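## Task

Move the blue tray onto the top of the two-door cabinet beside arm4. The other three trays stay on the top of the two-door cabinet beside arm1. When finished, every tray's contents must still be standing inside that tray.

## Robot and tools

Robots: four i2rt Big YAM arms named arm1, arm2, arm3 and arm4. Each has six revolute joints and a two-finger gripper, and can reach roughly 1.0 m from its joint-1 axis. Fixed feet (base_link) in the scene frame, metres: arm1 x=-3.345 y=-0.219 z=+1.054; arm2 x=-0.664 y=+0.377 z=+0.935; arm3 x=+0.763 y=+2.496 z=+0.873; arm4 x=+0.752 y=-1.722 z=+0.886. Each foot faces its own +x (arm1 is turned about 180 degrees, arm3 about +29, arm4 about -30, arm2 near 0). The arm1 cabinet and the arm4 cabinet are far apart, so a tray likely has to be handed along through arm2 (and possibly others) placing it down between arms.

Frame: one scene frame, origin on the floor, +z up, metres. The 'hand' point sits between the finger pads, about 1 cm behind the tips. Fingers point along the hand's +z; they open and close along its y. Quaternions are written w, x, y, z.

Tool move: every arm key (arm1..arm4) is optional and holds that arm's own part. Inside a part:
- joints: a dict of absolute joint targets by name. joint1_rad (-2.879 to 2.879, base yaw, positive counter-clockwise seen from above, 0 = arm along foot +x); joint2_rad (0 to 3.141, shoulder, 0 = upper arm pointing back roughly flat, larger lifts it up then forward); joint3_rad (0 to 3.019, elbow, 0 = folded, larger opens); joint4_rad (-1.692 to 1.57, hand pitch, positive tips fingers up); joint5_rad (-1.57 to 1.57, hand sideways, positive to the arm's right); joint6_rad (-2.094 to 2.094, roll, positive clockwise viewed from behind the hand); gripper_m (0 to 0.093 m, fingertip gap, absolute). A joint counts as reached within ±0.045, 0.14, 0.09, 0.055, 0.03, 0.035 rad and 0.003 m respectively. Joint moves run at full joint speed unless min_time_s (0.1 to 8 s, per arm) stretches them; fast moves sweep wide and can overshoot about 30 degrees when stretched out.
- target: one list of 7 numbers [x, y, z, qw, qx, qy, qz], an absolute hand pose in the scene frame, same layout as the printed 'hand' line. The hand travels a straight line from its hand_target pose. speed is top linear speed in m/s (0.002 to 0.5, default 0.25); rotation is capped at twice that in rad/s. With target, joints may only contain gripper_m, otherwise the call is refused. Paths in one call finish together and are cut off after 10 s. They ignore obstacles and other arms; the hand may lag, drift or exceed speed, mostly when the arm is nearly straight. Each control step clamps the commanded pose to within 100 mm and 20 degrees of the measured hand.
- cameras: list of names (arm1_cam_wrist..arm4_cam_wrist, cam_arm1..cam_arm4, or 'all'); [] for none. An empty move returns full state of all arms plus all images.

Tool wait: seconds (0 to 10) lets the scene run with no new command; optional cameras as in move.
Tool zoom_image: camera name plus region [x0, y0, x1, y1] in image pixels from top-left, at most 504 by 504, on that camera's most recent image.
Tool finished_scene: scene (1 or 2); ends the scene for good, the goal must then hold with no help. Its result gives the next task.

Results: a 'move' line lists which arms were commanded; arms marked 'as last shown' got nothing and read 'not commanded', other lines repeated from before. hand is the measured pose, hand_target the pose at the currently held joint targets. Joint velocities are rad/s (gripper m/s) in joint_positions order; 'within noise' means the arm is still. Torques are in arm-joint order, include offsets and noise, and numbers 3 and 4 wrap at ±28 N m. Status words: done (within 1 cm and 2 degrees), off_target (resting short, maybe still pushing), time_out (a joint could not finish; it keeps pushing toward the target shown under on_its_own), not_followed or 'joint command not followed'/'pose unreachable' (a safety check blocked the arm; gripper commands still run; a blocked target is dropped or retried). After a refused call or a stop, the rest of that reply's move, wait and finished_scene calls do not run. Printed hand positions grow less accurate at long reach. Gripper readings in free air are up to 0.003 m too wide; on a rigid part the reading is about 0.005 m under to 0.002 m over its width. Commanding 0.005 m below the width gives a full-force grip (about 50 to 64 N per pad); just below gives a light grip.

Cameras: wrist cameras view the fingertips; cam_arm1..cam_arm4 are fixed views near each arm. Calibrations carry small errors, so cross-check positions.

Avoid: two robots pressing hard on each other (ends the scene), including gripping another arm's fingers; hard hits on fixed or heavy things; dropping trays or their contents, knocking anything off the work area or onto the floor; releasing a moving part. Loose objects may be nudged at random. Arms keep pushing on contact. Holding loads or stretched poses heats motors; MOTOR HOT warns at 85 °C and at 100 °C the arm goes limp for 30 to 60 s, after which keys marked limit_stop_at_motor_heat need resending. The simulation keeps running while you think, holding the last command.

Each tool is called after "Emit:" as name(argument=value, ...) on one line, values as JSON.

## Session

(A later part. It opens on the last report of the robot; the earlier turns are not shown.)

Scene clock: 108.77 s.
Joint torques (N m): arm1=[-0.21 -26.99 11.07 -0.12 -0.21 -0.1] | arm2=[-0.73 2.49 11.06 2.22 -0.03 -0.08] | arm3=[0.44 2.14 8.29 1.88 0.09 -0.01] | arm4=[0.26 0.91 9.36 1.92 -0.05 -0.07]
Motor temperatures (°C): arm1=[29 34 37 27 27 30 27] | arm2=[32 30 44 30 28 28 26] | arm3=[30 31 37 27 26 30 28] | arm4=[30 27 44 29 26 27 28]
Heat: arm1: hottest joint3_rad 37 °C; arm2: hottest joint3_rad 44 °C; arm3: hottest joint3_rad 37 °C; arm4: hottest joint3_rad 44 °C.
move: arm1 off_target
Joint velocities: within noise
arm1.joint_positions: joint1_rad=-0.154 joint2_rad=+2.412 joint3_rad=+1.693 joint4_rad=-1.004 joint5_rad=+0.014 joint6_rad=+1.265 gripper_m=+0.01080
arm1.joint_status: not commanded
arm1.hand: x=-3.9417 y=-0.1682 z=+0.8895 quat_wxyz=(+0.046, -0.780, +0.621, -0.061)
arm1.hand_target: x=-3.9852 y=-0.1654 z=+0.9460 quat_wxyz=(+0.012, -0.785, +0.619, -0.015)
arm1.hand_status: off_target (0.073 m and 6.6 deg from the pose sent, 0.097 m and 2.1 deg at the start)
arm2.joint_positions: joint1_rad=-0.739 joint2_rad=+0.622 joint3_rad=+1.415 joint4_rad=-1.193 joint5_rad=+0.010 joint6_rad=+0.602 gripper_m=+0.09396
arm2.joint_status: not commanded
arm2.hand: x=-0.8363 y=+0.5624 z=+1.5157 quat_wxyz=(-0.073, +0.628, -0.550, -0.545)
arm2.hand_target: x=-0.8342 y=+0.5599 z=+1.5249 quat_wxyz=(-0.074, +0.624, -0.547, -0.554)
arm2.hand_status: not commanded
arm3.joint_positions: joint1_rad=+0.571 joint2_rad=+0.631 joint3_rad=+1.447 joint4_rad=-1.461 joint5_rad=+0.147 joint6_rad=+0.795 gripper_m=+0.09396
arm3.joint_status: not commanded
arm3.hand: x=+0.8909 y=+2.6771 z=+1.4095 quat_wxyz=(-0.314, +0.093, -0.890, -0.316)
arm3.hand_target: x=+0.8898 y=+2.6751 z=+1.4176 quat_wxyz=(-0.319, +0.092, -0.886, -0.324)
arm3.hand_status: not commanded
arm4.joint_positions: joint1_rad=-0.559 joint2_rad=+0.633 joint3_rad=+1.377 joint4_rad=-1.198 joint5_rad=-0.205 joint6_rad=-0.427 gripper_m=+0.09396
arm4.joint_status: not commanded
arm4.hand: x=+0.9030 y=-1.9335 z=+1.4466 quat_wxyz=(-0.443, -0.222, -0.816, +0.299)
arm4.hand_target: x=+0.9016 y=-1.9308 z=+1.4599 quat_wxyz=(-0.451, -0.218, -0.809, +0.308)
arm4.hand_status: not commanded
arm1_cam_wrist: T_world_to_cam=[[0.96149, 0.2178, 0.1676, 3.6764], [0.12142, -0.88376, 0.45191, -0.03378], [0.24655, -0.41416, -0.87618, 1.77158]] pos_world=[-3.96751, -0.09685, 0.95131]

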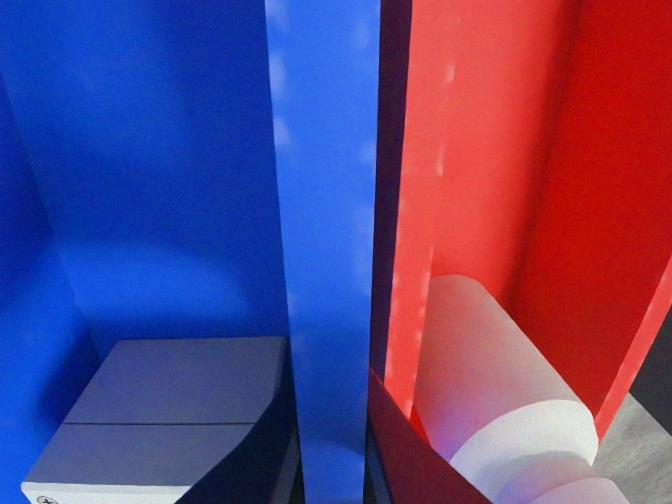

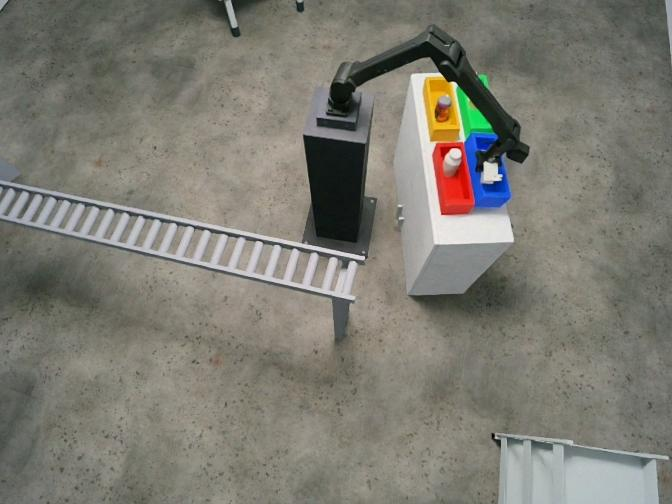

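Emit:
move(arm1={"target":[-4.005,-0.163,1.03,0.035,0.784,-0.6185,-0.045],"speed":0.12}, cameras=["arm1_cam_wrist","cam_arm1"])

Emit:
zoom_image(camera="cam_arm1", region=[410, 90, 540, 220])

Scene clock: 117.20 s.
Joint torques (N m): arm1=[-0.44 -26.58 8.23 0.95 -0.5 -0.16] | arm2=[-0.67 2.49 11.06 2.22 -0.04 -0.08] | arm3=[0.44 2.2 8.25 1.88 0.1 -0.01] | arm4=[1.2 1.2 9.42 1.99 -0.11 -0.07]
Motor temperatures (°C): arm1=[29 35 38 27 27 30 27] | arm2=[32 30 44 30 28 28 26] | arm3=[30 31 37 27 26 30 28] | arm4=[29 27 45 29 26 27 28]
Heat: arm1: hottest joint3_rad 38 °C; arm2: hottest joint3_rad 44 °C; arm3: hottest joint3_rad 37 °C; arm4: hottest joint3_rad 45 °C.
move: arm1 off_target
Joint velocities: within noise
arm1.joint_positions: joint1_rad=-0.154 joint2_rad=+2.249 joint3_rad=+1.683 joint4_rad=-0.981 joint5_rad=+0.010 joint6_rad=+1.265 gripper_m=+0.01080
arm1.joint_status: not commanded
arm1.hand: x=-3.9831 y=-0.1651 z=+0.9840 quat_wxyz=(-0.005, -0.782, +0.623, +0.011)
arm1.hand_target: x=-4.0036 y=-0.1631 z=+1.0297 quat_wxyz=(-0.034, -0.784, +0.618, +0.045)
arm1.hand_status: off_target (0.051 m and 5.3 deg from the pose sent, 0.154 m and 15.3 deg at the start)
arm2, arm3, arm4: as last shown
arm1_cam_wrist: T_world_to_cam=[[0.97644, 0.21581, -0.00062, 3.92443], [0.19656, -0.88815, 0.41539, 0.26575], [0.08909, -0.40572, -0.90964, 1.27291]] pos_world=[-3.99759, -0.09444, 1.04994]

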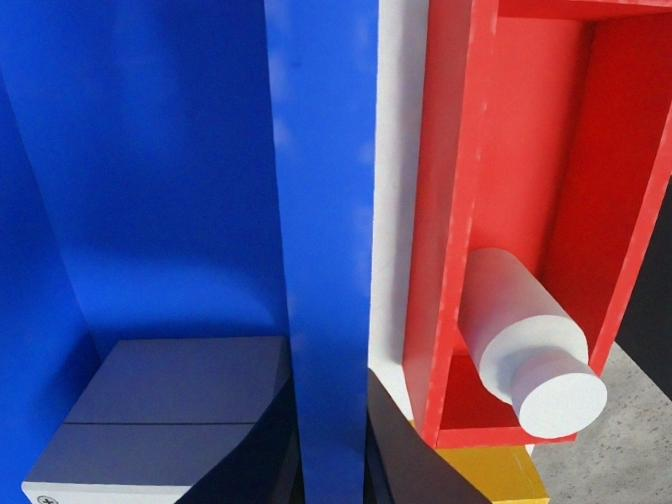

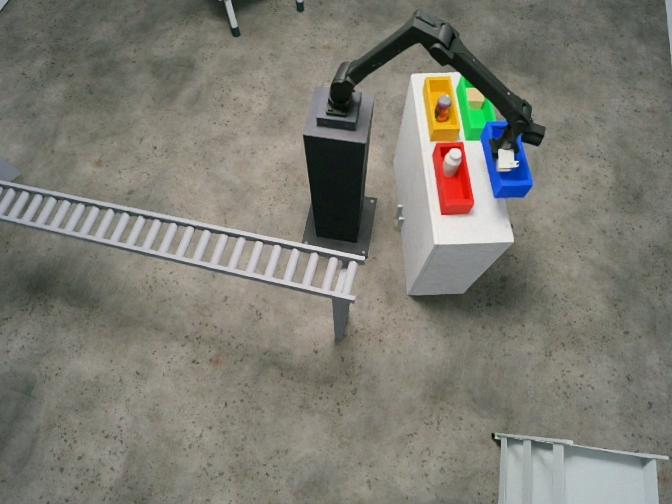

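Scaled by 3.877 from the camera's image (finer frame: 960x720).

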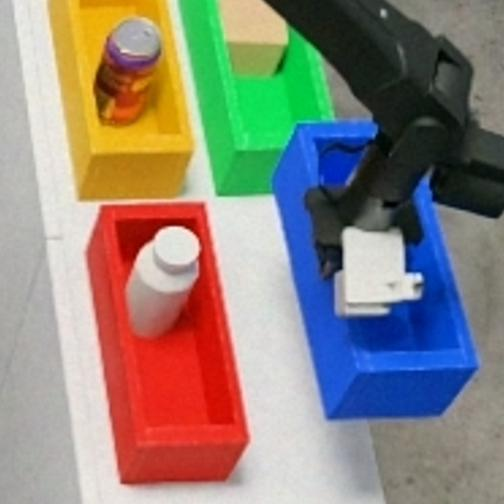

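Emit:
move(arm1={"target":[-4.0,-0.15,1.10,0.03,0.784,-0.6185,-0.04],"speed":0.15})

Emit:
move(arm1={"target":[-3.37,0.31,1.09,-0.006,0.022,0.999,0.035],"speed":0.22})

Emit:
move(arm1={"target":[-3.372,0.370,0.957,-0.010,0.022,0.998,0.053],"speed":0.12}, arm2={"target":[-1.10,0.30,1.12,0,0.9998,-0.0175,0],"speed":0.3,"joints":{"gripper_m":0.032}}, cameras=["cam_arm1"])

Emit:
zoom_image(camera="cam_arm1", region=[240, 200, 370, 330])

Scene clock: 129.47 s.
Joint torques (N m): arm1=[-0.56 -24.94 12.83 0.27 -0.44 -0.19] | arm2=[-0.67 2.43 11.07 2.24 -0.03 -0.08] | arm3=[0.62 2.14 8.24 1.91 0.09 -0.01] | arm4=[0.73 1.32 9.63 2.11 -0.09 -0.13]
Motor temperatures (°C): arm1=[29 35 37 27 27 30 28] | arm2=[32 30 45 30 28 28 26] | arm3=[30 31 37 27 26 30 28] | arm4=[29 27 45 29 26 27 28]
Heat: arm1: hottest joint3_rad 37 °C; arm2: hottest joint3_rad 45 °C; arm3: hottest joint3_rad 37 °C; arm4: hottest joint3_rad 45 °C.
move: arm1 off_target
Joint velocities: within noise
arm1.joint_positions: joint1_rad=-0.173 joint2_rad=+2.154 joint3_rad=+1.683 joint4_rad=-1.116 joint5_rad=+0.010 joint6_rad=+1.249 gripper_m=+0.01080
arm1.joint_status: not commanded
arm1.hand: x=-3.9650 y=-0.1545 z=+1.0418 quat_wxyz=(+0.006, -0.781, +0.624, -0.006)
arm1.hand_target: x=-3.9960 y=-0.1502 z=+1.1006 quat_wxyz=(-0.029, -0.784, +0.619, +0.041)
arm1.hand_status: off_target (0.068 m and 6.7 deg from the pose sent, 0.118 m and 4.5 deg at the start)
arm2, arm3, arm4: as last shown
pictures: none

Scene clock: 134.47 s.
Joint torques (N m): arm1=[0.26 -16.85 12.68 0.35 -0.41 0.17] | arm2=[-0.67 2.49 11.06 2.24 -0.03 -0.08] | arm3=[0.5 2.14 8.27 1.89 0.11 0] | arm4=[0.97 0.67 9.48 2.03 -0.06 -0.14]
Motor temperatures (°C): arm1=[29 35 38 27 27 30 28] | arm2=[32 30 45 30 28 28 26] | arm3=[30 31 38 27 26 30 28] | arm4=[29 27 45 29 26 27 28]
Heat: arm1: hottest joint3_rad 38 °C; arm2: hottest joint3_rad 45 °C; arm3: hottest joint3_rad 38 °C; arm4: hottest joint3_rad 45 °C.
move: arm1 off_target
Joint velocities: within noise
arm1.joint_positions: joint1_rad=-1.603 joint2_rad=+1.836 joint3_rad=+1.206 joint4_rad=-0.956 joint5_rad=+0.002 joint6_rad=+1.646 gripper_m=+0.01080
arm1.joint_status: not commanded
arm1.hand: x=-3.3640 y=+0.2726 z=+1.0572 quat_wxyz=(+0.001, +0.017, +1.000, -0.010)
arm1.hand_target: x=-3.3700 y=+0.3073 z=+1.0913 quat_wxyz=(-0.007, +0.022, +0.999, +0.035)
arm1.hand_status: off_target (0.050 m and 5.2 deg from the pose sent, 0.757 m and 105.4 deg at the start)
arm2, arm3, arm4: as last shown
pictures: none

Scene clock: 138.33 s.
Joint torques (N m): arm1=[-0.15 -18.2 10.37 1.29 0.07 0.14] | arm2=[0.09 -10.17 14.98 -0.16 -0.19 -0.14] | arm3=[0.32 2.2 8.24 1.95 0.09 0] | arm4=[0.5 1.38 9.5 2.03 -0.07 -0.07]
Motor temperatures (°C): arm1=[29 35 38 27 27 30 28] | arm2=[32 30 44 30 28 28 26] | arm3=[30 31 38 27 26 30 28] | arm4=[29 27 45 29 26 27 28]
Heat: arm1: hottest joint3_rad 38 °C; arm2: hottest joint3_rad 44 °C; arm3: hottest joint3_rad 38 °C; arm4: hottest joint3_rad 45 °C.
move: arm1 off_target; arm2 off_target
Joint velocities: within noise
arm1.joint_positions: joint1_rad=-1.603 joint2_rad=+2.137 joint3_rad=+1.327 joint4_rad=-0.729 joint5_rad=-0.016 joint6_rad=+1.646 gripper_m=+0.01079
arm1.joint_status: not commanded
arm1.hand: x=-3.3696 y=+0.3334 z=+0.9404 quat_wxyz=(-0.009, +0.017, +1.000, +0.013)
arm1.hand_target: x=-3.3721 y=+0.3682 z=+0.9588 quat_wxyz=(-0.010, +0.022, +0.998, +0.053)
arm1.hand_status: off_target (0.040 m and 4.7 deg from the pose sent, 0.140 m and 7.3 deg at the start)
arm2.joint_positions: joint1_rad=+0.264 joint2_rad=+1.478 joint3_rad=+1.249 joint4_rad=-1.352 joint5_rad=+0.002 joint6_rad=+0.221 gripper_m=+0.03212
arm2.joint_status: all done
arm2.hand: x=-1.0843 y=+0.3079 z=+1.1096 quat_wxyz=(-0.004, +1.000, -0.029, +0.010)
arm2.hand_target: x=-1.0993 y=+0.3001 z=+1.1200 quat_wxyz=(+0.000, +1.000, -0.018, +0.000)
arm2.hand_status: off_target (0.020 m and 1.8 deg from the pose sent, 0.543 m and 100.8 deg at the start)
arm3, arm4: as last shown

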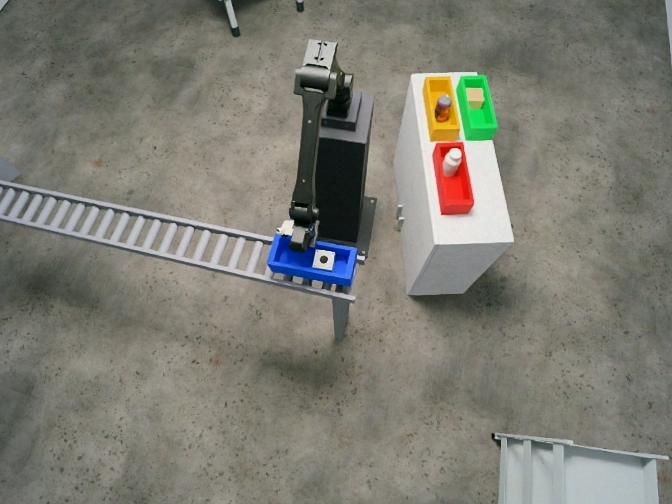

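Scaled by 3.877 from the camera's image (finer frame: 960x720).

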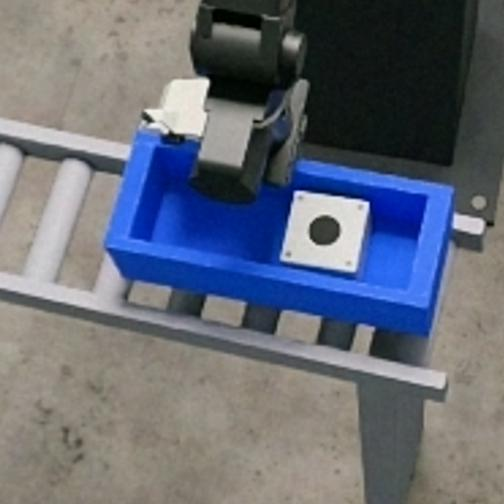

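Emit:
move(arm1={"target":[-3.350,0.371,0.935,-0.010,0.044,0.998,0.053],"speed":0.08}, cameras=["cam_arm1"])

Emit:
zoom_image(camera="cam_arm1", region=[240, 200, 370, 330])

Scene clock: 147.10 s.
Joint torques (N m): arm1=[-0.26 -19.6 9.54 1.05 -0.12 0.15] | arm2=[0.15 -10.17 14.95 -0.13 -0.19 -0.15] | arm3=[0.44 2.08 8.21 1.96 0.1 0] | arm4=[0.73 1.49 9.44 2.1 -0.1 -0.06]
Motor temperatures (°C): arm1=[29 35 39 27 27 30 28] | arm2=[32 30 45 30 28 28 26] | arm3=[30 31 38 27 26 29 28] | arm4=[29 27 45 29 26 27 28]
Heat: arm1: hottest joint3_rad 39 °C; arm2: hottest joint3_rad 45 °C; arm3: hottest joint3_rad 38 °C; arm4: hottest joint3_rad 45 °C.
move: arm1 off_target
Joint velocities: within noise
arm1.joint_positions: joint1_rad=-1.639 joint2_rad=+2.191 joint3_rad=+1.334 joint4_rad=-0.681 joint5_rad=-0.013 joint6_rad=+1.651 gripper_m=+0.01079
arm1.joint_status: not commanded
arm1.hand: x=-3.3495 y=+0.3360 z=+0.9141 quat_wxyz=(-0.007, +0.038, +0.999, +0.013)
arm1.hand_target: x=-3.3500 y=+0.3695 z=+0.9366 quat_wxyz=(-0.010, +0.044, +0.998, +0.053)
arm1.hand_status: off_target (0.041 m and 4.6 deg from the pose sent, 0.043 m and 5.6 deg at the start)
arm2, arm3, arm4: as last shown
arm2.hand: x=-1.0843 y=+0.3079 z=+1.1096 quat_wxyz=(-0.004, +1.000, -0.028, +0.010)

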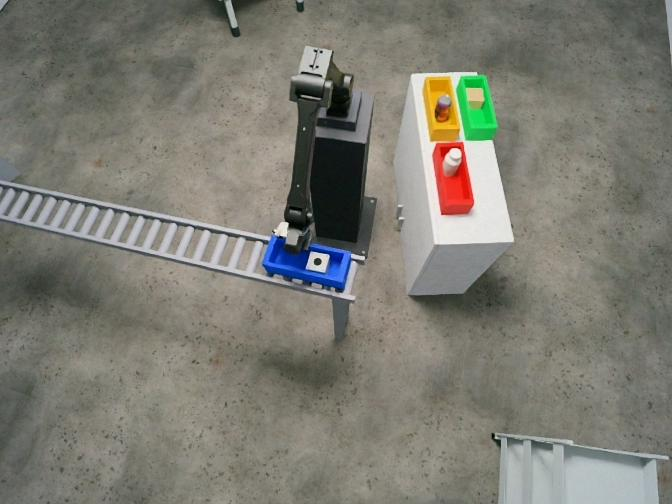

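Scaled by 3.877 from the camera's image (finer frame: 960x720).

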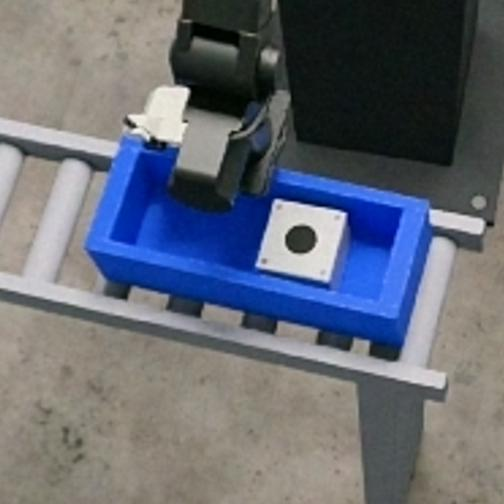

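Emit:
move(arm1={"target":[-3.350,0.376,0.906,-0.010,0.044,0.998,0.053],"speed":0.06}, cameras=["cam_arm1"])

Emit:
zoom_image(camera="cam_arm1", region=[240, 200, 370, 330])

Scene clock: 152.63 s.
Joint torques (N m): arm1=[-0.32 -15.56 9.33 1.91 -0.11 0.14] | arm2=[0.03 -10.17 14.97 -0.16 -0.19 -0.15] | arm3=[0.44 2.2 8.24 1.92 0.1 -0.01] | arm4=[1.2 0.97 9.65 2.07 -0.11 -0.04]
Motor temperatures (°C): arm1=[29 35 39 27 27 30 28] | arm2=[31 30 45 30 28 28 26] | arm3=[30 31 38 27 26 29 28] | arm4=[29 27 45 29 26 27 28]
Heat: arm1: hottest joint3_rad 39 °C; arm2: hottest joint3_rad 45 °C; arm3: hottest joint3_rad 38 °C; arm4: hottest joint3_rad 45 °C.
move: arm1 off_target
Joint velocities: within noise
arm1.joint_positions: joint1_rad=-1.639 joint2_rad=+2.207 joint3_rad=+1.361 joint4_rad=-0.663 joint5_rad=-0.013 joint6_rad=+1.651 gripper_m=+0.01079
arm1.joint_status: not commanded
arm1.hand: x=-3.3496 y=+0.3506 z=+0.9128 quat_wxyz=(-0.008, +0.038, +0.999, +0.028)
arm1.hand_target: x=-3.3501 y=+0.3746 z=+0.9070 quat_wxyz=(-0.010, +0.044, +0.998, +0.053)
arm1.hand_status: off_target (0.026 m and 3.0 deg from the pose sent, 0.041 m and 4.6 deg at the start)
arm2, arm3, arm4: as last shown

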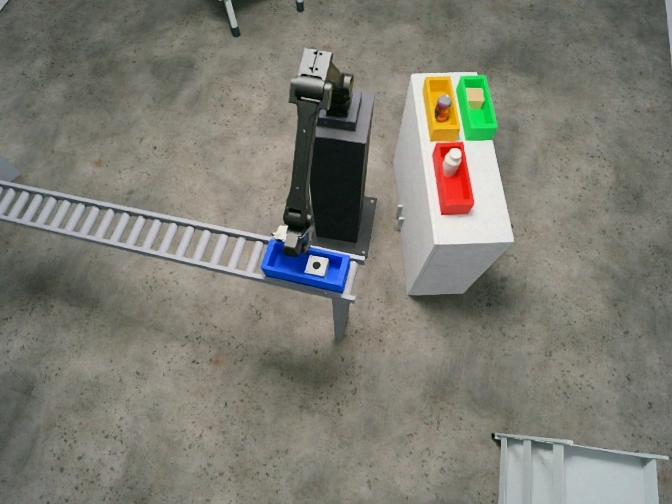

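Scaled by 3.877 from the camera's image (finer frame: 960x720).

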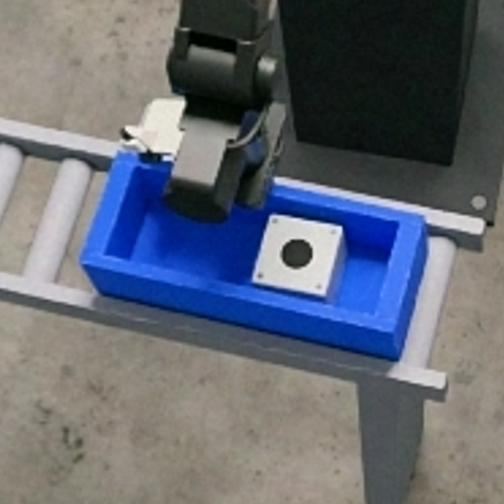

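Emit:
move(arm1={"target":[-3.350,0.374,0.945,-0.010,0.044,0.998,0.053],"speed":0.08})

Emit:
move(arm1={"target":[-3.350,0.364,0.898,-0.008,0.040,0.998,0.042],"speed":0.06}, cameras=["cam_arm1"])

Emit:
zoom_image(camera="cam_arm1", region=[240, 200, 370, 330])

Scene clock: 159.00 s.
Joint torques (N m): arm1=[-0.26 -22.01 8.46 0.31 -0.1 0.08] | arm2=[0.03 -10.17 14.97 -0.16 -0.19 -0.15] | arm3=[0.38 2.26 8.28 1.89 0.1 0] | arm4=[0.09 0.91 9.52 1.98 -0.12 -0.11]
Motor temperatures (°C): arm1=[29 35 39 27 27 30 28] | arm2=[31 30 46 30 28 28 26] | arm3=[30 31 38 27 26 29 28] | arm4=[29 27 46 29 26 27 28]
Heat: arm1: hottest joint3_rad 39 °C; arm2: hottest joint3_rad 46 °C; arm3: hottest joint3_rad 38 °C; arm4: hottest joint3_rad 46 °C.
move: arm1 off_target
Joint velocities: within noise
arm1.joint_positions: joint1_rad=-1.639 joint2_rad=+2.205 joint3_rad=+1.361 joint4_rad=-0.682 joint5_rad=-0.013 joint6_rad=+1.657 gripper_m=+0.01079
arm1.joint_status: not commanded
arm1.hand: x=-3.3496 y=+0.3463 z=+0.9134 quat_wxyz=(-0.008, +0.040, +0.999, +0.019)
arm1.hand_target: x=-3.3501 y=+0.3728 z=+0.9452 quat_wxyz=(-0.010, +0.044, +0.998, +0.053)
arm1.hand_status: off_target (0.042 m and 3.9 deg from the pose sent, 0.040 m and 2.9 deg at the start)
arm2, arm3, arm4: as last shown
pictures: none

Scene clock: 160.30 s.
Joint torques (N m): arm1=[-0.21 -15.09 7.6 2.03 0.01 0] | arm2=[0.09 -10.17 14.95 -0.16 -0.19 -0.15] | arm3=[0.56 2.14 8.24 1.92 0.09 -0.02] | arm4=[0.67 0.97 9.17 2.18 -0.09 -0.13]
Motor temperatures (°C): arm1=[29 35 39 27 27 30 28] | arm2=[31 30 46 30 28 28 26] | arm3=[30 31 38 27 26 29 28] | arm4=[29 27 46 29 26 27 28]
Heat: arm1: hottest joint3_rad 39 °C; arm2: hottest joint3_rad 46 °C; arm3: hottest joint3_rad 38 °C; arm4: hottest joint3_rad 46 °C.
move: arm1 off_target
Joint velocities: within noise
arm1.joint_positions: joint1_rad=-1.639 joint2_rad=+2.207 joint3_rad=+1.361 joint4_rad=-0.663 joint5_rad=-0.013 joint6_rad=+1.657 gripper_m=+0.01078
arm1.joint_status: not commanded
arm1.hand: x=-3.3496 y=+0.3506 z=+0.9128 quat_wxyz=(-0.008, +0.040, +0.999, +0.028)
arm1.hand_target: x=-3.3501 y=+0.3630 z=+0.8987 quat_wxyz=(-0.008, +0.040, +0.998, +0.042)
arm1.hand_status: off_target (0.020 m and 1.6 deg from the pose sent, 0.023 m and 2.6 deg at the start)
arm2: as last shown
arm3.joint_positions: joint1_rad=+0.571 joint2_rad=+0.631 joint3_rad=+1.447 joint4_rad=-1.461 joint5_rad=+0.147 joint6_rad=+0.795 gripper_m=+0.09396
arm3.joint_status: not commanded
arm3.hand: x=+0.8909 y=+2.6771 z=+1.4095 quat_wxyz=(-0.314, +0.093, -0.890, -0.316)
arm3.hand_target: x=+0.8898 y=+2.6751 z=+1.4176 quat_wxyz=(-0.319, +0.092, -0.886, -0.324)
arm3.hand_status: not commanded
arm4.joint_positions: joint1_rad=-0.559 joint2_rad=+0.633 joint3_rad=+1.377 joint4_rad=-1.198 joint5_rad=-0.205 joint6_rad=-0.427 gripper_m=+0.09396
arm4.joint_status: not commanded
arm4.hand: x=+0.9030 y=-1.9335 z=+1.4466 quat_wxyz=(-0.443, -0.222, -0.816, +0.299)
arm4.hand_target: x=+0.9016 y=-1.9308 z=+1.4599 quat_wxyz=(-0.451, -0.218, -0.809, +0.308)
arm4.hand_status: not commanded

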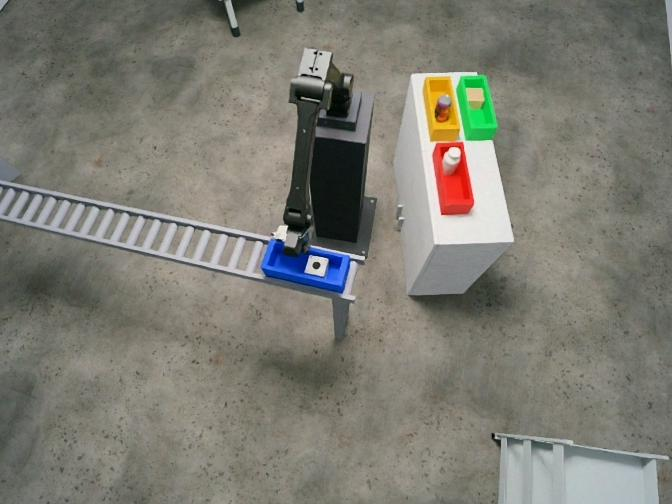

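Scaled by 3.877 from the camera's image (finer frame: 960x720).

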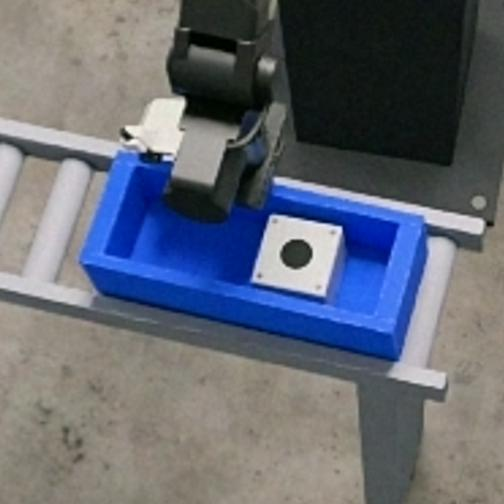

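Emit:
move(arm1={"joints":{"gripper_m":0.026}}, cameras=["cam_arm1"])

Emit:
zoom_image(camera="cam_arm1", region=[220, 200, 370, 330])

Scene clock: 165.87 s.
Joint torques (N m): arm1=[-0.21 -18.37 7.47 0.75 0.01 0] | arm2=[0.15 -10.05 14.97 -0.14 -0.19 -0.15] | arm3=[0.44 2.32 8.25 1.94 0.09 -0.01] | arm4=[0.97 0.67 9.46 2.09 -0.08 -0.08]
Motor temperatures (°C): arm1=[29 35 39 27 27 30 29] | arm2=[31 31 46 30 28 28 26] | arm3=[30 31 38 27 26 29 28] | arm4=[29 27 46 29 26 27 28]
Heat: arm1: hottest joint3_rad 39 °C; arm2: hottest joint3_rad 46 °C; arm3: hottest joint3_rad 38 °C; arm4: hottest joint3_rad 46 °C.
move: arm1 done
Joint velocities: within noise
arm1.joint_positions: joint1_rad=-1.639 joint2_rad=+2.243 joint3_rad=+1.361 joint4_rad=-0.630 joint5_rad=-0.013 joint6_rad=+1.657 gripper_m=+0.02594
arm1.joint_status: all done
arm1.hand: x=-3.3496 y=+0.3483 z=+0.8933 quat_wxyz=(-0.008, +0.040, +0.999, +0.026)
arm1.hand_target: x=-3.3501 y=+0.3630 z=+0.8986 quat_wxyz=(-0.008, +0.040, +0.998, +0.042)
arm1.hand_status: not commanded
arm2, arm3, arm4: as last shown

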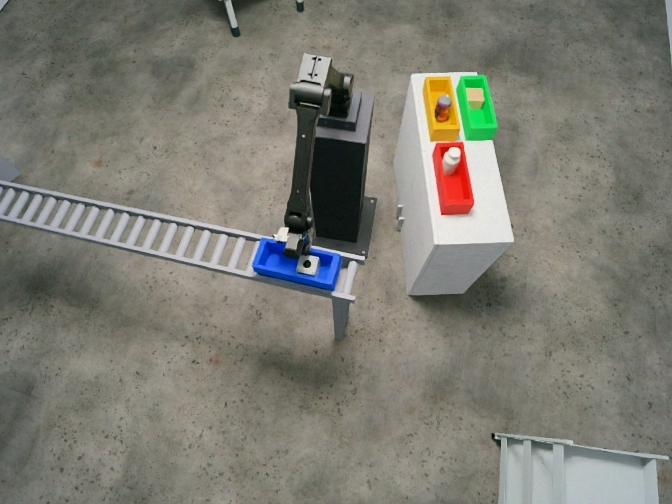

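Scaled by 3.360 from the camera's image (finer frame: 960x720).

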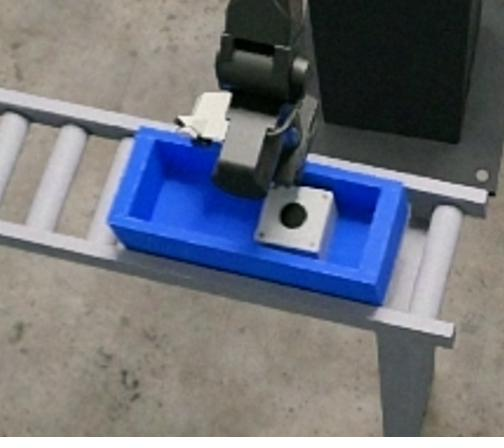

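Emit:
move(arm1={"target":[-3.350,0.364,1.06,-0.008,0.040,0.998,0.042],"speed":0.15}, cameras=["arm2_cam_wrist","cam_arm1"])

Emit:
move(arm1={"joints":{"joint2_rad":0.61,"joint3_rad":1.35},"min_time_s":3}, cameras=["arm2_cam_wrist","cam_arm2","cam_arm4"])

Scene clock: 199.17 s.
Joint torques (N m): arm1=[0.21 -18.61 10.43 0.27 -0.16 -0.01] | arm2=[0.15 -10.11 14.97 -0.16 -0.19 -0.14] | arm3=[0.32 1.96 8.29 1.92 0.1 -0.01] | arm4=[0.85 1.2 9.55 2.07 -0.12 -0.12]
Motor temperatures (°C): arm1=[29 35 38 27 27 30 27] | arm2=[31 31 49 30 28 28 26] | arm3=[29 31 38 27 26 29 28] | arm4=[29 27 46 29 26 27 28]
Heat: arm1: hottest joint3_rad 38 °C; arm2: hottest joint3_rad 49 °C; arm3: hottest joint3_rad 38 °C; arm4: hottest joint3_rad 46 °C.
move: arm1 off_target
Joint velocities: within noise
arm1.joint_positions: joint1_rad=-1.645 joint2_rad=+1.985 joint3_rad=+1.388 joint4_rad=-0.931 joint5_rad=-0.009 joint6_rad=+1.658 gripper_m=+0.02596
arm1.joint_status: not commanded
arm1.hand: x=-3.3455 y=+0.3441 z=+1.0390 quat_wxyz=(-0.005, +0.044, +0.999, +0.019)
arm1.hand_target: x=-3.3500 y=+0.3631 z=+1.0603 quat_wxyz=(-0.008, +0.040, +0.998, +0.042)
arm1.hand_status: off_target (0.029 m and 2.7 deg from the pose sent, 0.167 m and 1.8 deg at the start)
arm2, arm3, arm4: as last shown
arm2_cam_wrist: T_world_to_cam=[[0.0477, 0.99886, -0.00281, -0.25122], [0.89891, -0.0417, 0.43614, 0.54292], [0.43553, -0.02333, -0.89987, 1.56831]] pos_world=[-1.15909, 0.31015, 1.17378]

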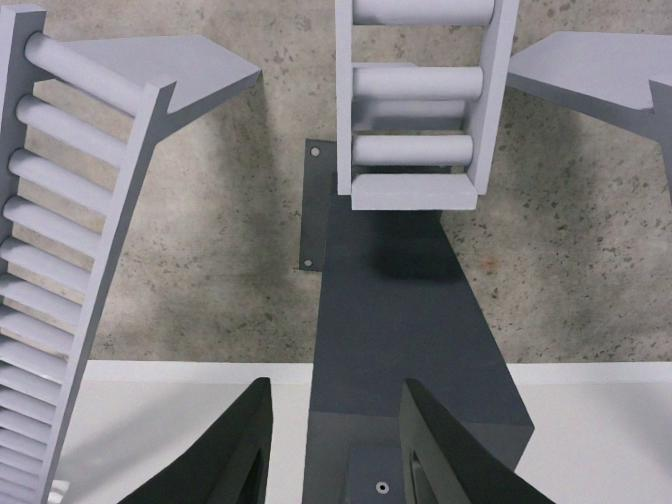

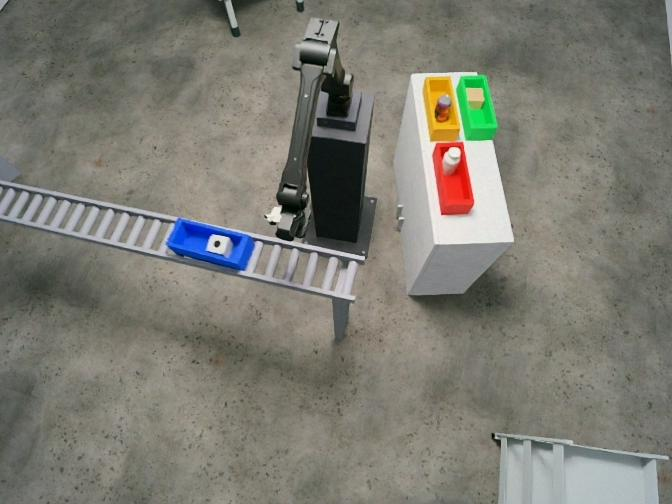

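Scene clock: 202.80 s.
Joint torques (N m): arm1=[0.15 3.19 7.38 1.65 -0.2 -0.09] | arm2=[0.15 -10.17 14.97 -0.14 -0.18 -0.15] | arm3=[0.26 2.08 8.23 1.91 0.1 0] | arm4=[1.61 1.32 9.58 1.91 -0.1 -0.1]
Motor temperatures (°C): arm1=[29 35 38 27 27 30 27] | arm2=[31 31 49 30 28 28 26] | arm3=[29 31 38 27 26 29 28] | arm4=[29 27 46 29 26 27 28]
Heat: arm1: hottest joint3_rad 38 °C; arm2: hottest joint3_rad 49 °C; arm3: hottest joint3_rad 38 °C; arm4: hottest joint3_rad 46 °C.
move: arm1 done
Joint velocities: within noise
arm1.joint_positions: joint1_rad=-1.645 joint2_rad=+0.602 joint3_rad=+1.353 joint4_rad=-0.933 joint5_rad=-0.009 joint6_rad=+1.658 gripper_m=+0.02596
arm1.joint_status: all done
arm1.hand: x=-3.3457 y=+0.0560 z=+1.6696 quat_wxyz=(-0.031, +0.031, +0.769, +0.637)
arm1.hand_target: x=-3.3481 y=+0.0601 z=+1.6645 quat_wxyz=(-0.034, +0.028, +0.775, +0.630)
arm1.hand_status: not commanded
arm2, arm3, arm4: as last shown
arm2_cam_wrist: T_world_to_cam=[[0.0477, 0.99886, -0.00281, -0.25122], [0.89891, -0.0417, 0.43614, 0.54292], [0.43553, -0.02333, -0.89987, 1.56831]] pos_world=[-1.15909, 0.31015, 1.17378]

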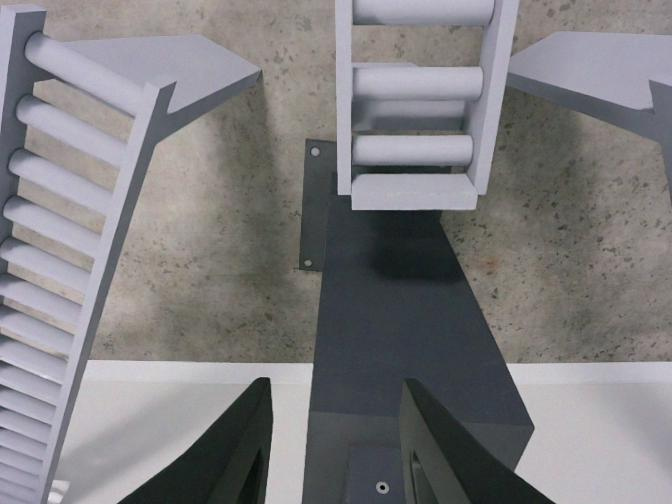

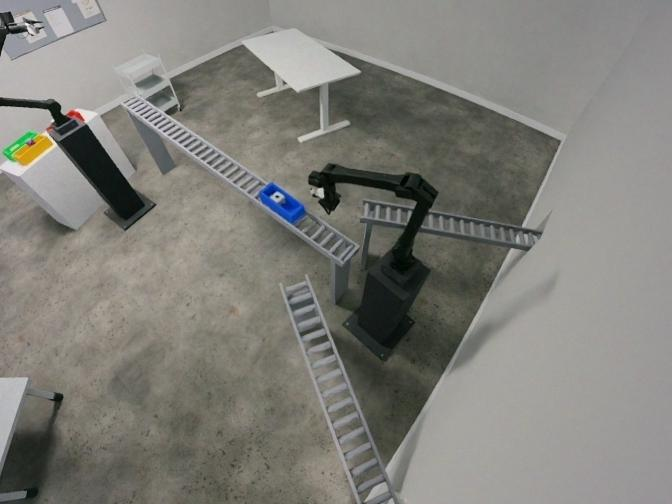

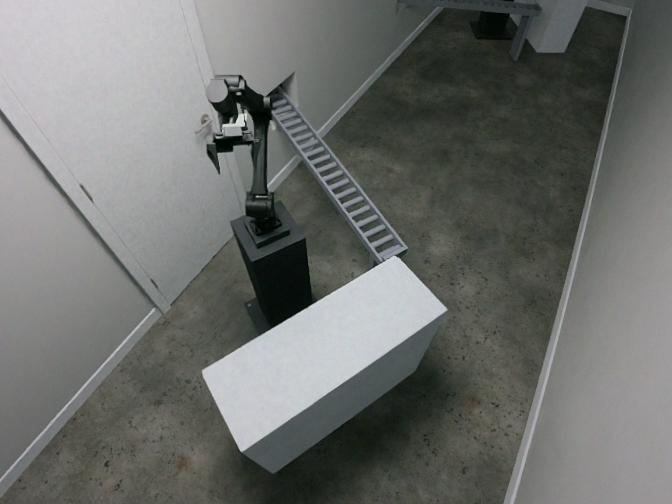

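Emit:
move(arm2={"target":[-1.15,0.315,0.96,0,0.9998,-0.0175,0]}, cameras=["arm2_cam_wrist","cam_arm2"])

Scene clock: 218.00 s.
Joint torques (N m): arm1=[0.15 3.19 7.38 1.65 -0.2 -0.09] | arm2=[-1.49 -13.16 9.09 0.7 -0.18 -0.15] | arm3=[0.38 2.2 8.27 1.91 0.09 -0.01] | arm4=[0.44 1.03 9.43 1.94 -0.12 -0.08]
Motor temperatures (°C): arm1=[29 34 38 27 27 30 27] | arm2=[31 31 50 30 28 28 26] | arm3=[29 31 38 27 26 29 28] | arm4=[29 27 46 29 26 27 28]
Heat: arm1: hottest joint3_rad 38 °C; arm2: hottest joint3_rad 50 °C; arm3: hottest joint3_rad 38 °C; arm4: hottest joint3_rad 46 °C.
move: arm2 off_target
Joint velocities: within noise
arm1, arm3, arm4: as last shown
arm2.joint_positions: joint1_rad=+0.237 joint2_rad=+1.755 joint3_rad=+1.200 joint4_rad=-0.991 joint5_rad=+0.001 joint6_rad=+0.173 gripper_m=+0.03212
arm2.joint_status: not commanded
arm2.hand: x=-1.1487 y=+0.3103 z=+0.9707 quat_wxyz=(+0.000, +1.000, -0.018, -0.007)
arm2.hand_target: x=-1.1498 y=+0.3150 z=+0.9602 quat_wxyz=(+0.000, +1.000, -0.017, +0.000)
arm2.hand_status: off_target (0.012 m and 0.8 deg from the pose sent, 0.164 m and 1.8 deg at the start)
arm2_cam_wrist: T_world_to_cam=[[0.02607, 0.99961, -0.01027, -0.26872], [0.91392, -0.01967, 0.40542, 0.70167], [0.40506, -0.01995, -0.91407, 1.44918]] pos_world=[-1.22126, 0.31133, 1.03743]

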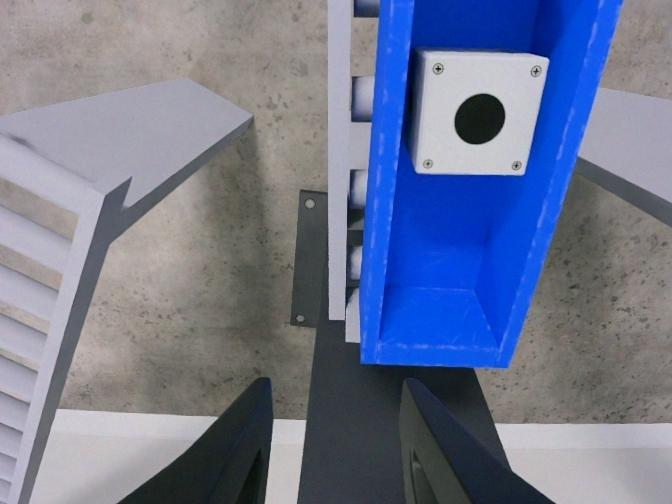

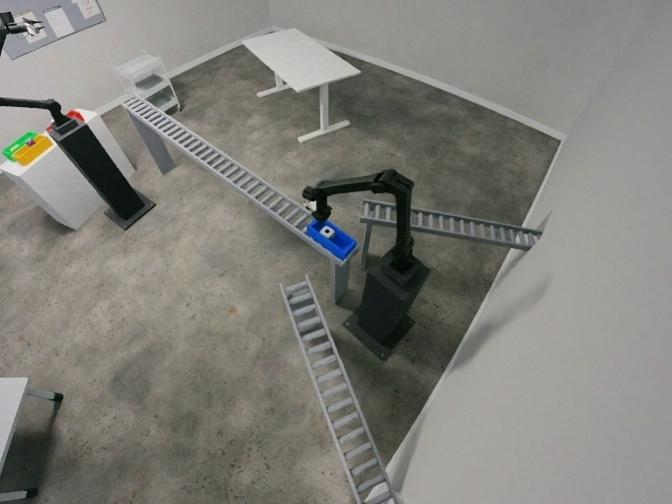

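Emit:
move(arm2={"target":[-1.122,0.335,0.79,0,0.9998,-0.0175,0]}, cameras=["arm2_cam_wrist"])

Scene clock: 228.97 s.
Joint torques (N m): arm1=[0.15 3.19 7.38 1.66 -0.2 -0.09] | arm2=[-1.67 -13.45 5.94 0.7 -0.19 -0.15] | arm3=[0.56 2.2 8.21 1.88 0.09 -0.01] | arm4=[1.08 1.26 9.55 1.99 -0.11 -0.09]
Motor temperatures (°C): arm1=[29 33 37 27 27 30 27] | arm2=[31 31 47 30 28 28 26] | arm3=[29 31 38 27 26 29 28] | arm4=[29 27 46 29 26 27 28]
Heat: arm1: hottest joint3_rad 37 °C; arm2: hottest joint3_rad 47 °C; arm3: hottest joint3_rad 38 °C; arm4: hottest joint3_rad 46 °C.
move: arm2 off_target
Joint velocities: within noise
arm1, arm3, arm4: as last shown
arm2.joint_positions: joint1_rad=+0.204 joint2_rad=+2.030 joint3_rad=+1.035 joint4_rad=-0.548 joint5_rad=+0.001 joint6_rad=+0.138 gripper_m=+0.03212
arm2.joint_status: not commanded
arm2.hand: x=-1.1254 y=+0.3295 z=+0.8015 quat_wxyz=(+0.000, +1.000, -0.017, -0.008)
arm2.hand_target: x=-1.1216 y=+0.3350 z=+0.7903 quat_wxyz=(+0.000, +1.000, -0.018, +0.000)
arm2.hand_status: off_target (0.013 m and 0.9 deg from the pose sent, 0.184 m and 0.8 deg at the start)
arm2_cam_wrist: T_world_to_cam=[[0.02493, 0.99964, -0.01007, -0.2917], [0.91501, -0.01876, 0.40299, 0.7522], [0.40265, -0.01926, -0.91515, 1.28339]] pos_world=[-1.19776, 0.33043, 0.86843]

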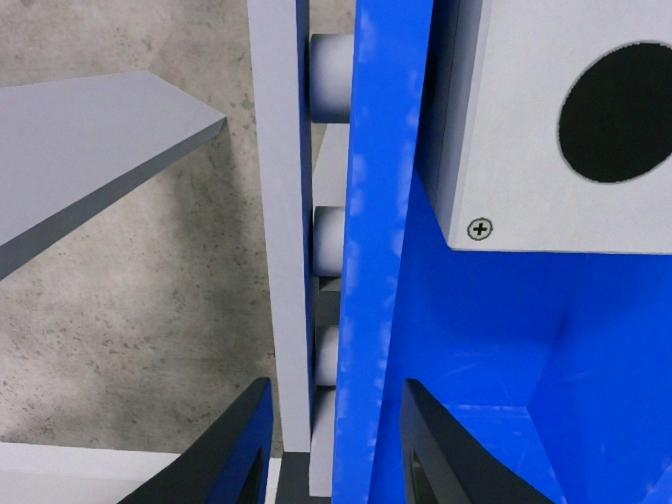

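Emit:
move(arm2={"target":[-1.128,0.3425,0.740,0,0.9998,-0.0175,0],"speed":0.12}, cameras=["arm2_cam_wrist"])

Scene clock: 235.20 s.
Joint torques (N m): arm1=[0.15 3.19 7.39 1.66 -0.21 -0.09] | arm2=[-1.61 -14.04 7.12 0.61 -0.18 -0.15] | arm3=[0.5 2.08 8.27 1.88 0.09 0] | arm4=[0.62 1.26 9.52 2.13 -0.12 -0.06]
Motor temperatures (°C): arm1=[29 33 37 27 27 30 27] | arm2=[31 31 46 30 28 28 26] | arm3=[29 31 38 27 26 29 28] | arm4=[29 27 46 29 26 27 28]
Heat: arm1: hottest joint3_rad 37 °C; arm2: hottest joint3_rad 46 °C; arm3: hottest joint3_rad 38 °C; arm4: hottest joint3_rad 46 °C.
move: arm2 off_target
Joint velocities: within noise
arm1, arm3, arm4: as last shown
arm2.joint_positions: joint1_rad=+0.186 joint2_rad=+2.158 joint3_rad=+1.047 joint4_rad=-0.455 joint5_rad=+0.001 joint6_rad=+0.121 gripper_m=+0.03212
arm2.joint_status: not commanded
arm2.hand: x=-1.1187 y=+0.3384 z=+0.7476 quat_wxyz=(-0.002, +1.000, -0.017, +0.003)
arm2.hand_target: x=-1.1276 y=+0.3425 z=+0.7403 quat_wxyz=(+0.000, +1.000, -0.018, +0.000)
arm2.hand_status: off_target (0.013 m and 0.4 deg from the pose sent, 0.063 m and 0.9 deg at the start)
arm2_cam_wrist: T_world_to_cam=[[0.02551, 0.99965, -0.00699, -0.303], [0.90541, -0.02014, 0.42405, 0.74207], [0.42376, -0.01715, -0.90561, 1.24722]] pos_world=[-1.19267, 0.33923, 0.8127]

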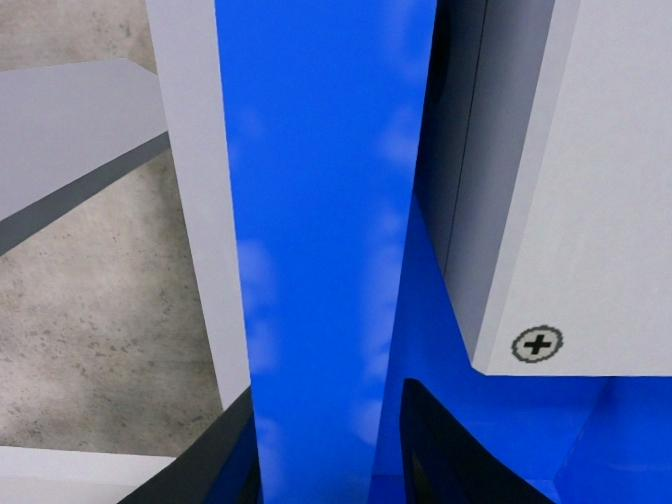

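Emit:
move(arm2={"joints":{"gripper_m":0.0}})

Emit:
move(arm2={"target":[-1.115,0.336,0.93,0,0.9998,-0.0175,0],"speed":0.12}, cameras=["arm2_cam_wrist","cam_arm2"])

Scene clock: 240.30 s.
Joint torques (N m): arm1=[0.15 3.19 7.39 1.65 -0.21 -0.09] | arm2=[-1.55 -14.1 6.93 0.64 -0.27 -0.15] | arm3=[0.56 2.14 8.27 1.89 0.1 0] | arm4=[0.73 2.37 9.42 2.1 -0.1 -0.12]
Motor temperatures (°C): arm1=[29 32 37 27 27 30 27] | arm2=[31 32 45 30 28 28 26] | arm3=[29 31 38 27 26 29 28] | arm4=[29 27 46 29 26 27 28]
Heat: arm1: hottest joint3_rad 37 °C; arm2: hottest joint3_rad 45 °C; arm3: hottest joint3_rad 38 °C; arm4: hottest joint3_rad 46 °C.
move: arm2 off_target
Joint velocities: within noise
arm1, arm3, arm4: as last shown
arm2.joint_positions: joint1_rad=+0.186 joint2_rad=+2.158 joint3_rad=+1.048 joint4_rad=-0.455 joint5_rad=+0.002 joint6_rad=+0.121 gripper_m=+0.01210
arm2.joint_status: gripper_m off_target (ended at +0.01214, target +0.00000)
arm2.hand: x=-1.1199 y=+0.3388 z=+0.7479 quat_wxyz=(-0.003, +1.000, -0.018, +0.002)
arm2.hand_target: x=-1.1276 y=+0.3427 z=+0.7403 quat_wxyz=(+0.000, +1.000, -0.018, +0.000)
arm2.hand_status: not commanded
pictures: none

Scene clock: 242.67 s.
Joint torques (N m): arm1=[0.15 3.19 7.38 1.65 -0.2 -0.09] | arm2=[-0.44 -17.67 9.94 -0.1 0.1 0.08] | arm3=[0.5 2.32 8.23 1.91 0.09 0] | arm4=[0.5 1.03 9.62 2.04 -0.14 -0.1]
Motor temperatures (°C): arm1=[29 32 37 27 27 30 27] | arm2=[31 32 45 30 28 28 26] | arm3=[29 31 38 27 26 29 28] | arm4=[29 27 46 29 26 27 28]
Heat: arm1: hottest joint3_rad 37 °C; arm2: hottest joint3_rad 45 °C; arm3: hottest joint3_rad 38 °C; arm4: hottest joint3_rad 46 °C.
move: arm2 off_target
Joint velocities: within noise
arm1: as last shown
arm2.joint_positions: joint1_rad=+0.186 joint2_rad=+1.788 joint3_rad=+1.029 joint4_rad=-0.864 joint5_rad=-0.006 joint6_rad=+0.114 gripper_m=+0.01210
arm2.joint_status: not commanded
arm2.hand: x=-1.0962 y=+0.3389 z=+0.9055 quat_wxyz=(-0.001, +0.999, -0.014, +0.031)
arm2.hand_target: x=-1.1143 y=+0.3361 z=+0.9299 quat_wxyz=(+0.000, +1.000, -0.018, +0.000)
arm2.hand_status: off_target (0.031 m and 3.6 deg from the pose sent, 0.182 m and 0.4 deg at the start)
arm3.joint_positions: joint1_rad=+0.571 joint2_rad=+0.631 joint3_rad=+1.447 joint4_rad=-1.461 joint5_rad=+0.147 joint6_rad=+0.795 gripper_m=+0.09396
arm3.joint_status: not commanded
arm3.hand: x=+0.8909 y=+2.6771 z=+1.4095 quat_wxyz=(-0.314, +0.093, -0.890, -0.316)
arm3.hand_target: x=+0.8898 y=+2.6751 z=+1.4176 quat_wxyz=(-0.319, +0.092, -0.886, -0.324)
arm3.hand_status: not commanded
arm4.joint_positions: joint1_rad=-0.559 joint2_rad=+0.633 joint3_rad=+1.377 joint4_rad=-1.198 joint5_rad=-0.205 joint6_rad=-0.427 gripper_m=+0.09396
arm4.joint_status: not commanded
arm4.hand: x=+0.9030 y=-1.9335 z=+1.4466 quat_wxyz=(-0.443, -0.222, -0.816, +0.299)
arm4.hand_target: x=+0.9016 y=-1.9308 z=+1.4599 quat_wxyz=(-0.451, -0.218, -0.809, +0.308)
arm4.hand_status: not commanded
arm2_cam_wrist: T_world_to_cam=[[0.01983, 0.99977, -0.00808, -0.30826], [0.88032, -0.01363, 0.47418, 0.57959], [0.47396, -0.01652, -0.88039, 1.41273]] pos_world=[-1.1737, 0.33942, 0.96644]

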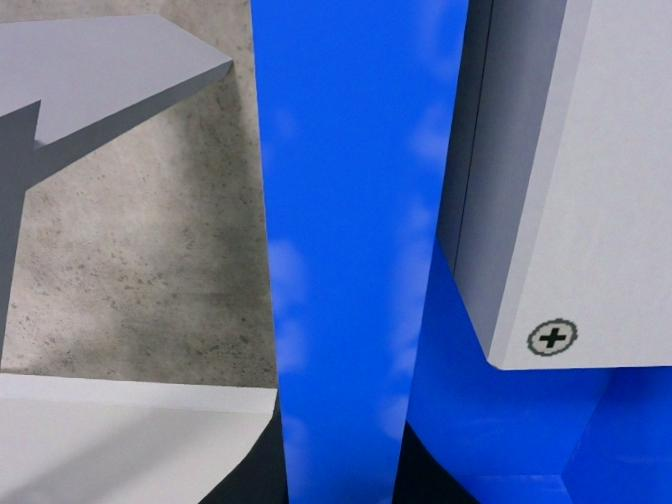

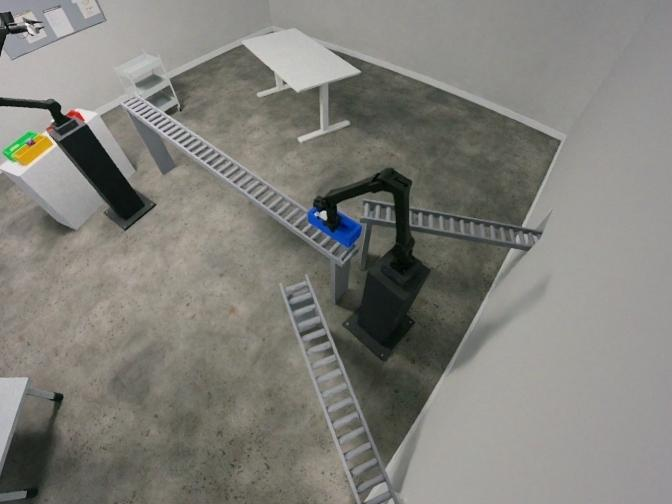

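Emit:
move(arm2={"target":[-1.035,-0.09,0.89,0,0.967,-0.2555,0],"speed":0.18})

Emit:
move(arm2={"target":[-1.044,-0.109,0.80,0,0.967,-0.2555,0],"speed":0.12}, cameras=["arm2_cam_wrist","cam_arm2"])

Emit:
zoom_image(camera="cam_arm2", region=[260, 260, 360, 360])

Scene clock: 254.23 s.
Joint torques (N m): arm1=[0.15 3.19 7.38 1.65 -0.21 -0.09] | arm2=[-0.62 -19.14 14.11 -0.62 0.51 0.11] | arm3=[0.56 1.96 8.25 1.89 0.09 0] | arm4=[1.14 1.55 9.58 2.13 -0.06 -0.15]
Motor temperatures (°C): arm1=[29 32 37 27 27 30 27] | arm2=[31 32 45 30 28 28 27] | arm3=[29 31 38 27 26 29 28] | arm4=[29 27 47 29 26 27 28]
Heat: arm1: hottest joint3_rad 37 °C; arm2: hottest joint3_rad 45 °C; arm3: hottest joint3_rad 38 °C; arm4: hottest joint3_rad 47 °C.
move: arm2 off_target
Joint velocities: within noise
arm1, arm3, arm4: as last shown
arm2.joint_positions: joint1_rad=+1.002 joint2_rad=+2.104 joint3_rad=+1.460 joint4_rad=-0.957 joint5_rad=-0.005 joint6_rad=+1.403 gripper_m=+0.01210
arm2.joint_status: not commanded
arm2.hand: x=-1.0167 y=-0.0710 z=+0.8747 quat_wxyz=(-0.016, +0.969, -0.248, +0.014)
arm2.hand_target: x=-1.0341 y=-0.0891 z=+0.8907 quat_wxyz=(+0.001, +0.967, -0.255, +0.000)
arm2.hand_status: off_target (0.031 m and 2.6 deg from the pose sent, 0.433 m and 28.2 deg at the start)
pictures: none

Scene clock: 255.90 s.
Joint torques (N m): arm1=[0.15 3.19 7.39 1.65 -0.2 -0.09] | arm2=[-0.09 -20.78 12.64 0.06 0.49 0.12] | arm3=[0.5 2.02 8.25 1.89 0.09 -0.01] | arm4=[0.67 0.91 9.51 1.99 -0.11 -0.11]
Motor temperatures (°C): arm1=[29 32 37 27 27 30 27] | arm2=[31 33 46 30 28 28 27] | arm3=[29 31 38 27 26 29 28] | arm4=[29 27 47 29 26 27 28]
Heat: arm1: hottest joint3_rad 37 °C; arm2: hottest joint3_rad 46 °C; arm3: hottest joint3_rad 38 °C; arm4: hottest joint3_rad 47 °C.
move: arm2 off_target
Joint velocities: within noise
arm1, arm3, arm4: as last shown
arm2.joint_positions: joint1_rad=+1.002 joint2_rad=+2.295 joint3_rad=+1.533 joint4_rad=-0.852 joint5_rad=-0.004 joint6_rad=+1.410 gripper_m=+0.01210
arm2.joint_status: not commanded
arm2.hand: x=-1.0273 y=-0.0853 z=+0.7871 quat_wxyz=(-0.022, +0.968, -0.251, +0.016)
arm2.hand_target: x=-1.0431 y=-0.1082 z=+0.8011 quat_wxyz=(+0.001, +0.967, -0.255, +0.000)
arm2.hand_status: off_target (0.032 m and 3.1 deg from the pose sent, 0.088 m and 2.5 deg at the start)
arm2_cam_wrist: T_world_to_cam=[[0.47781, 0.87758, 0.03946, 0.53607], [0.7821, -0.44542, 0.4358, 0.46176], [0.40002, -0.17737, -0.89918, 1.19392]] pos_world=[-1.09487, -0.053, 0.85116]

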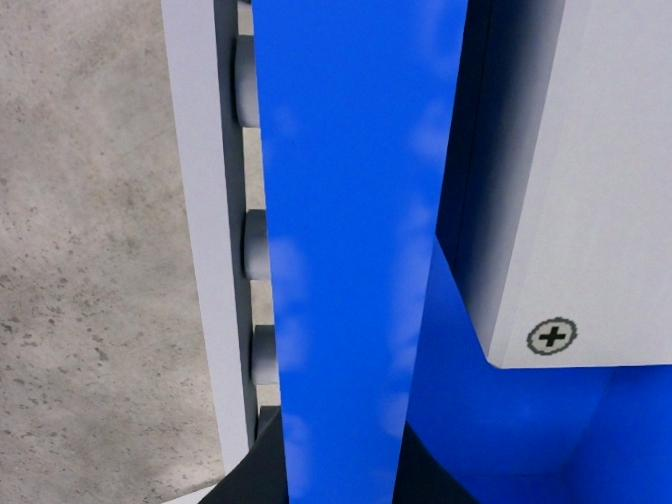

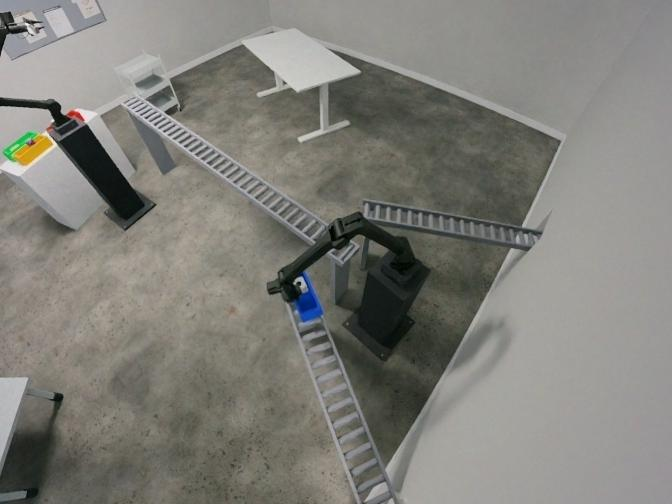

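Scaled by 5.040 from the camera's image (finer frame: 960x720).

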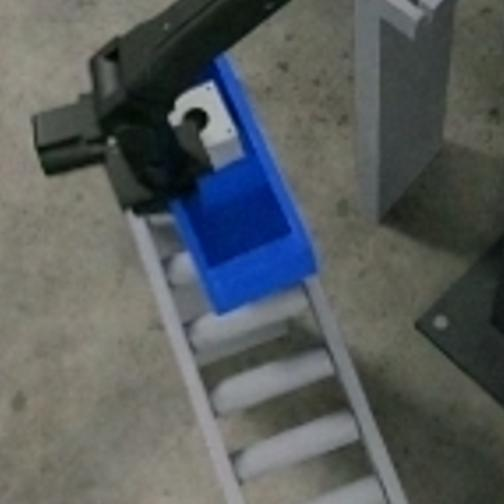

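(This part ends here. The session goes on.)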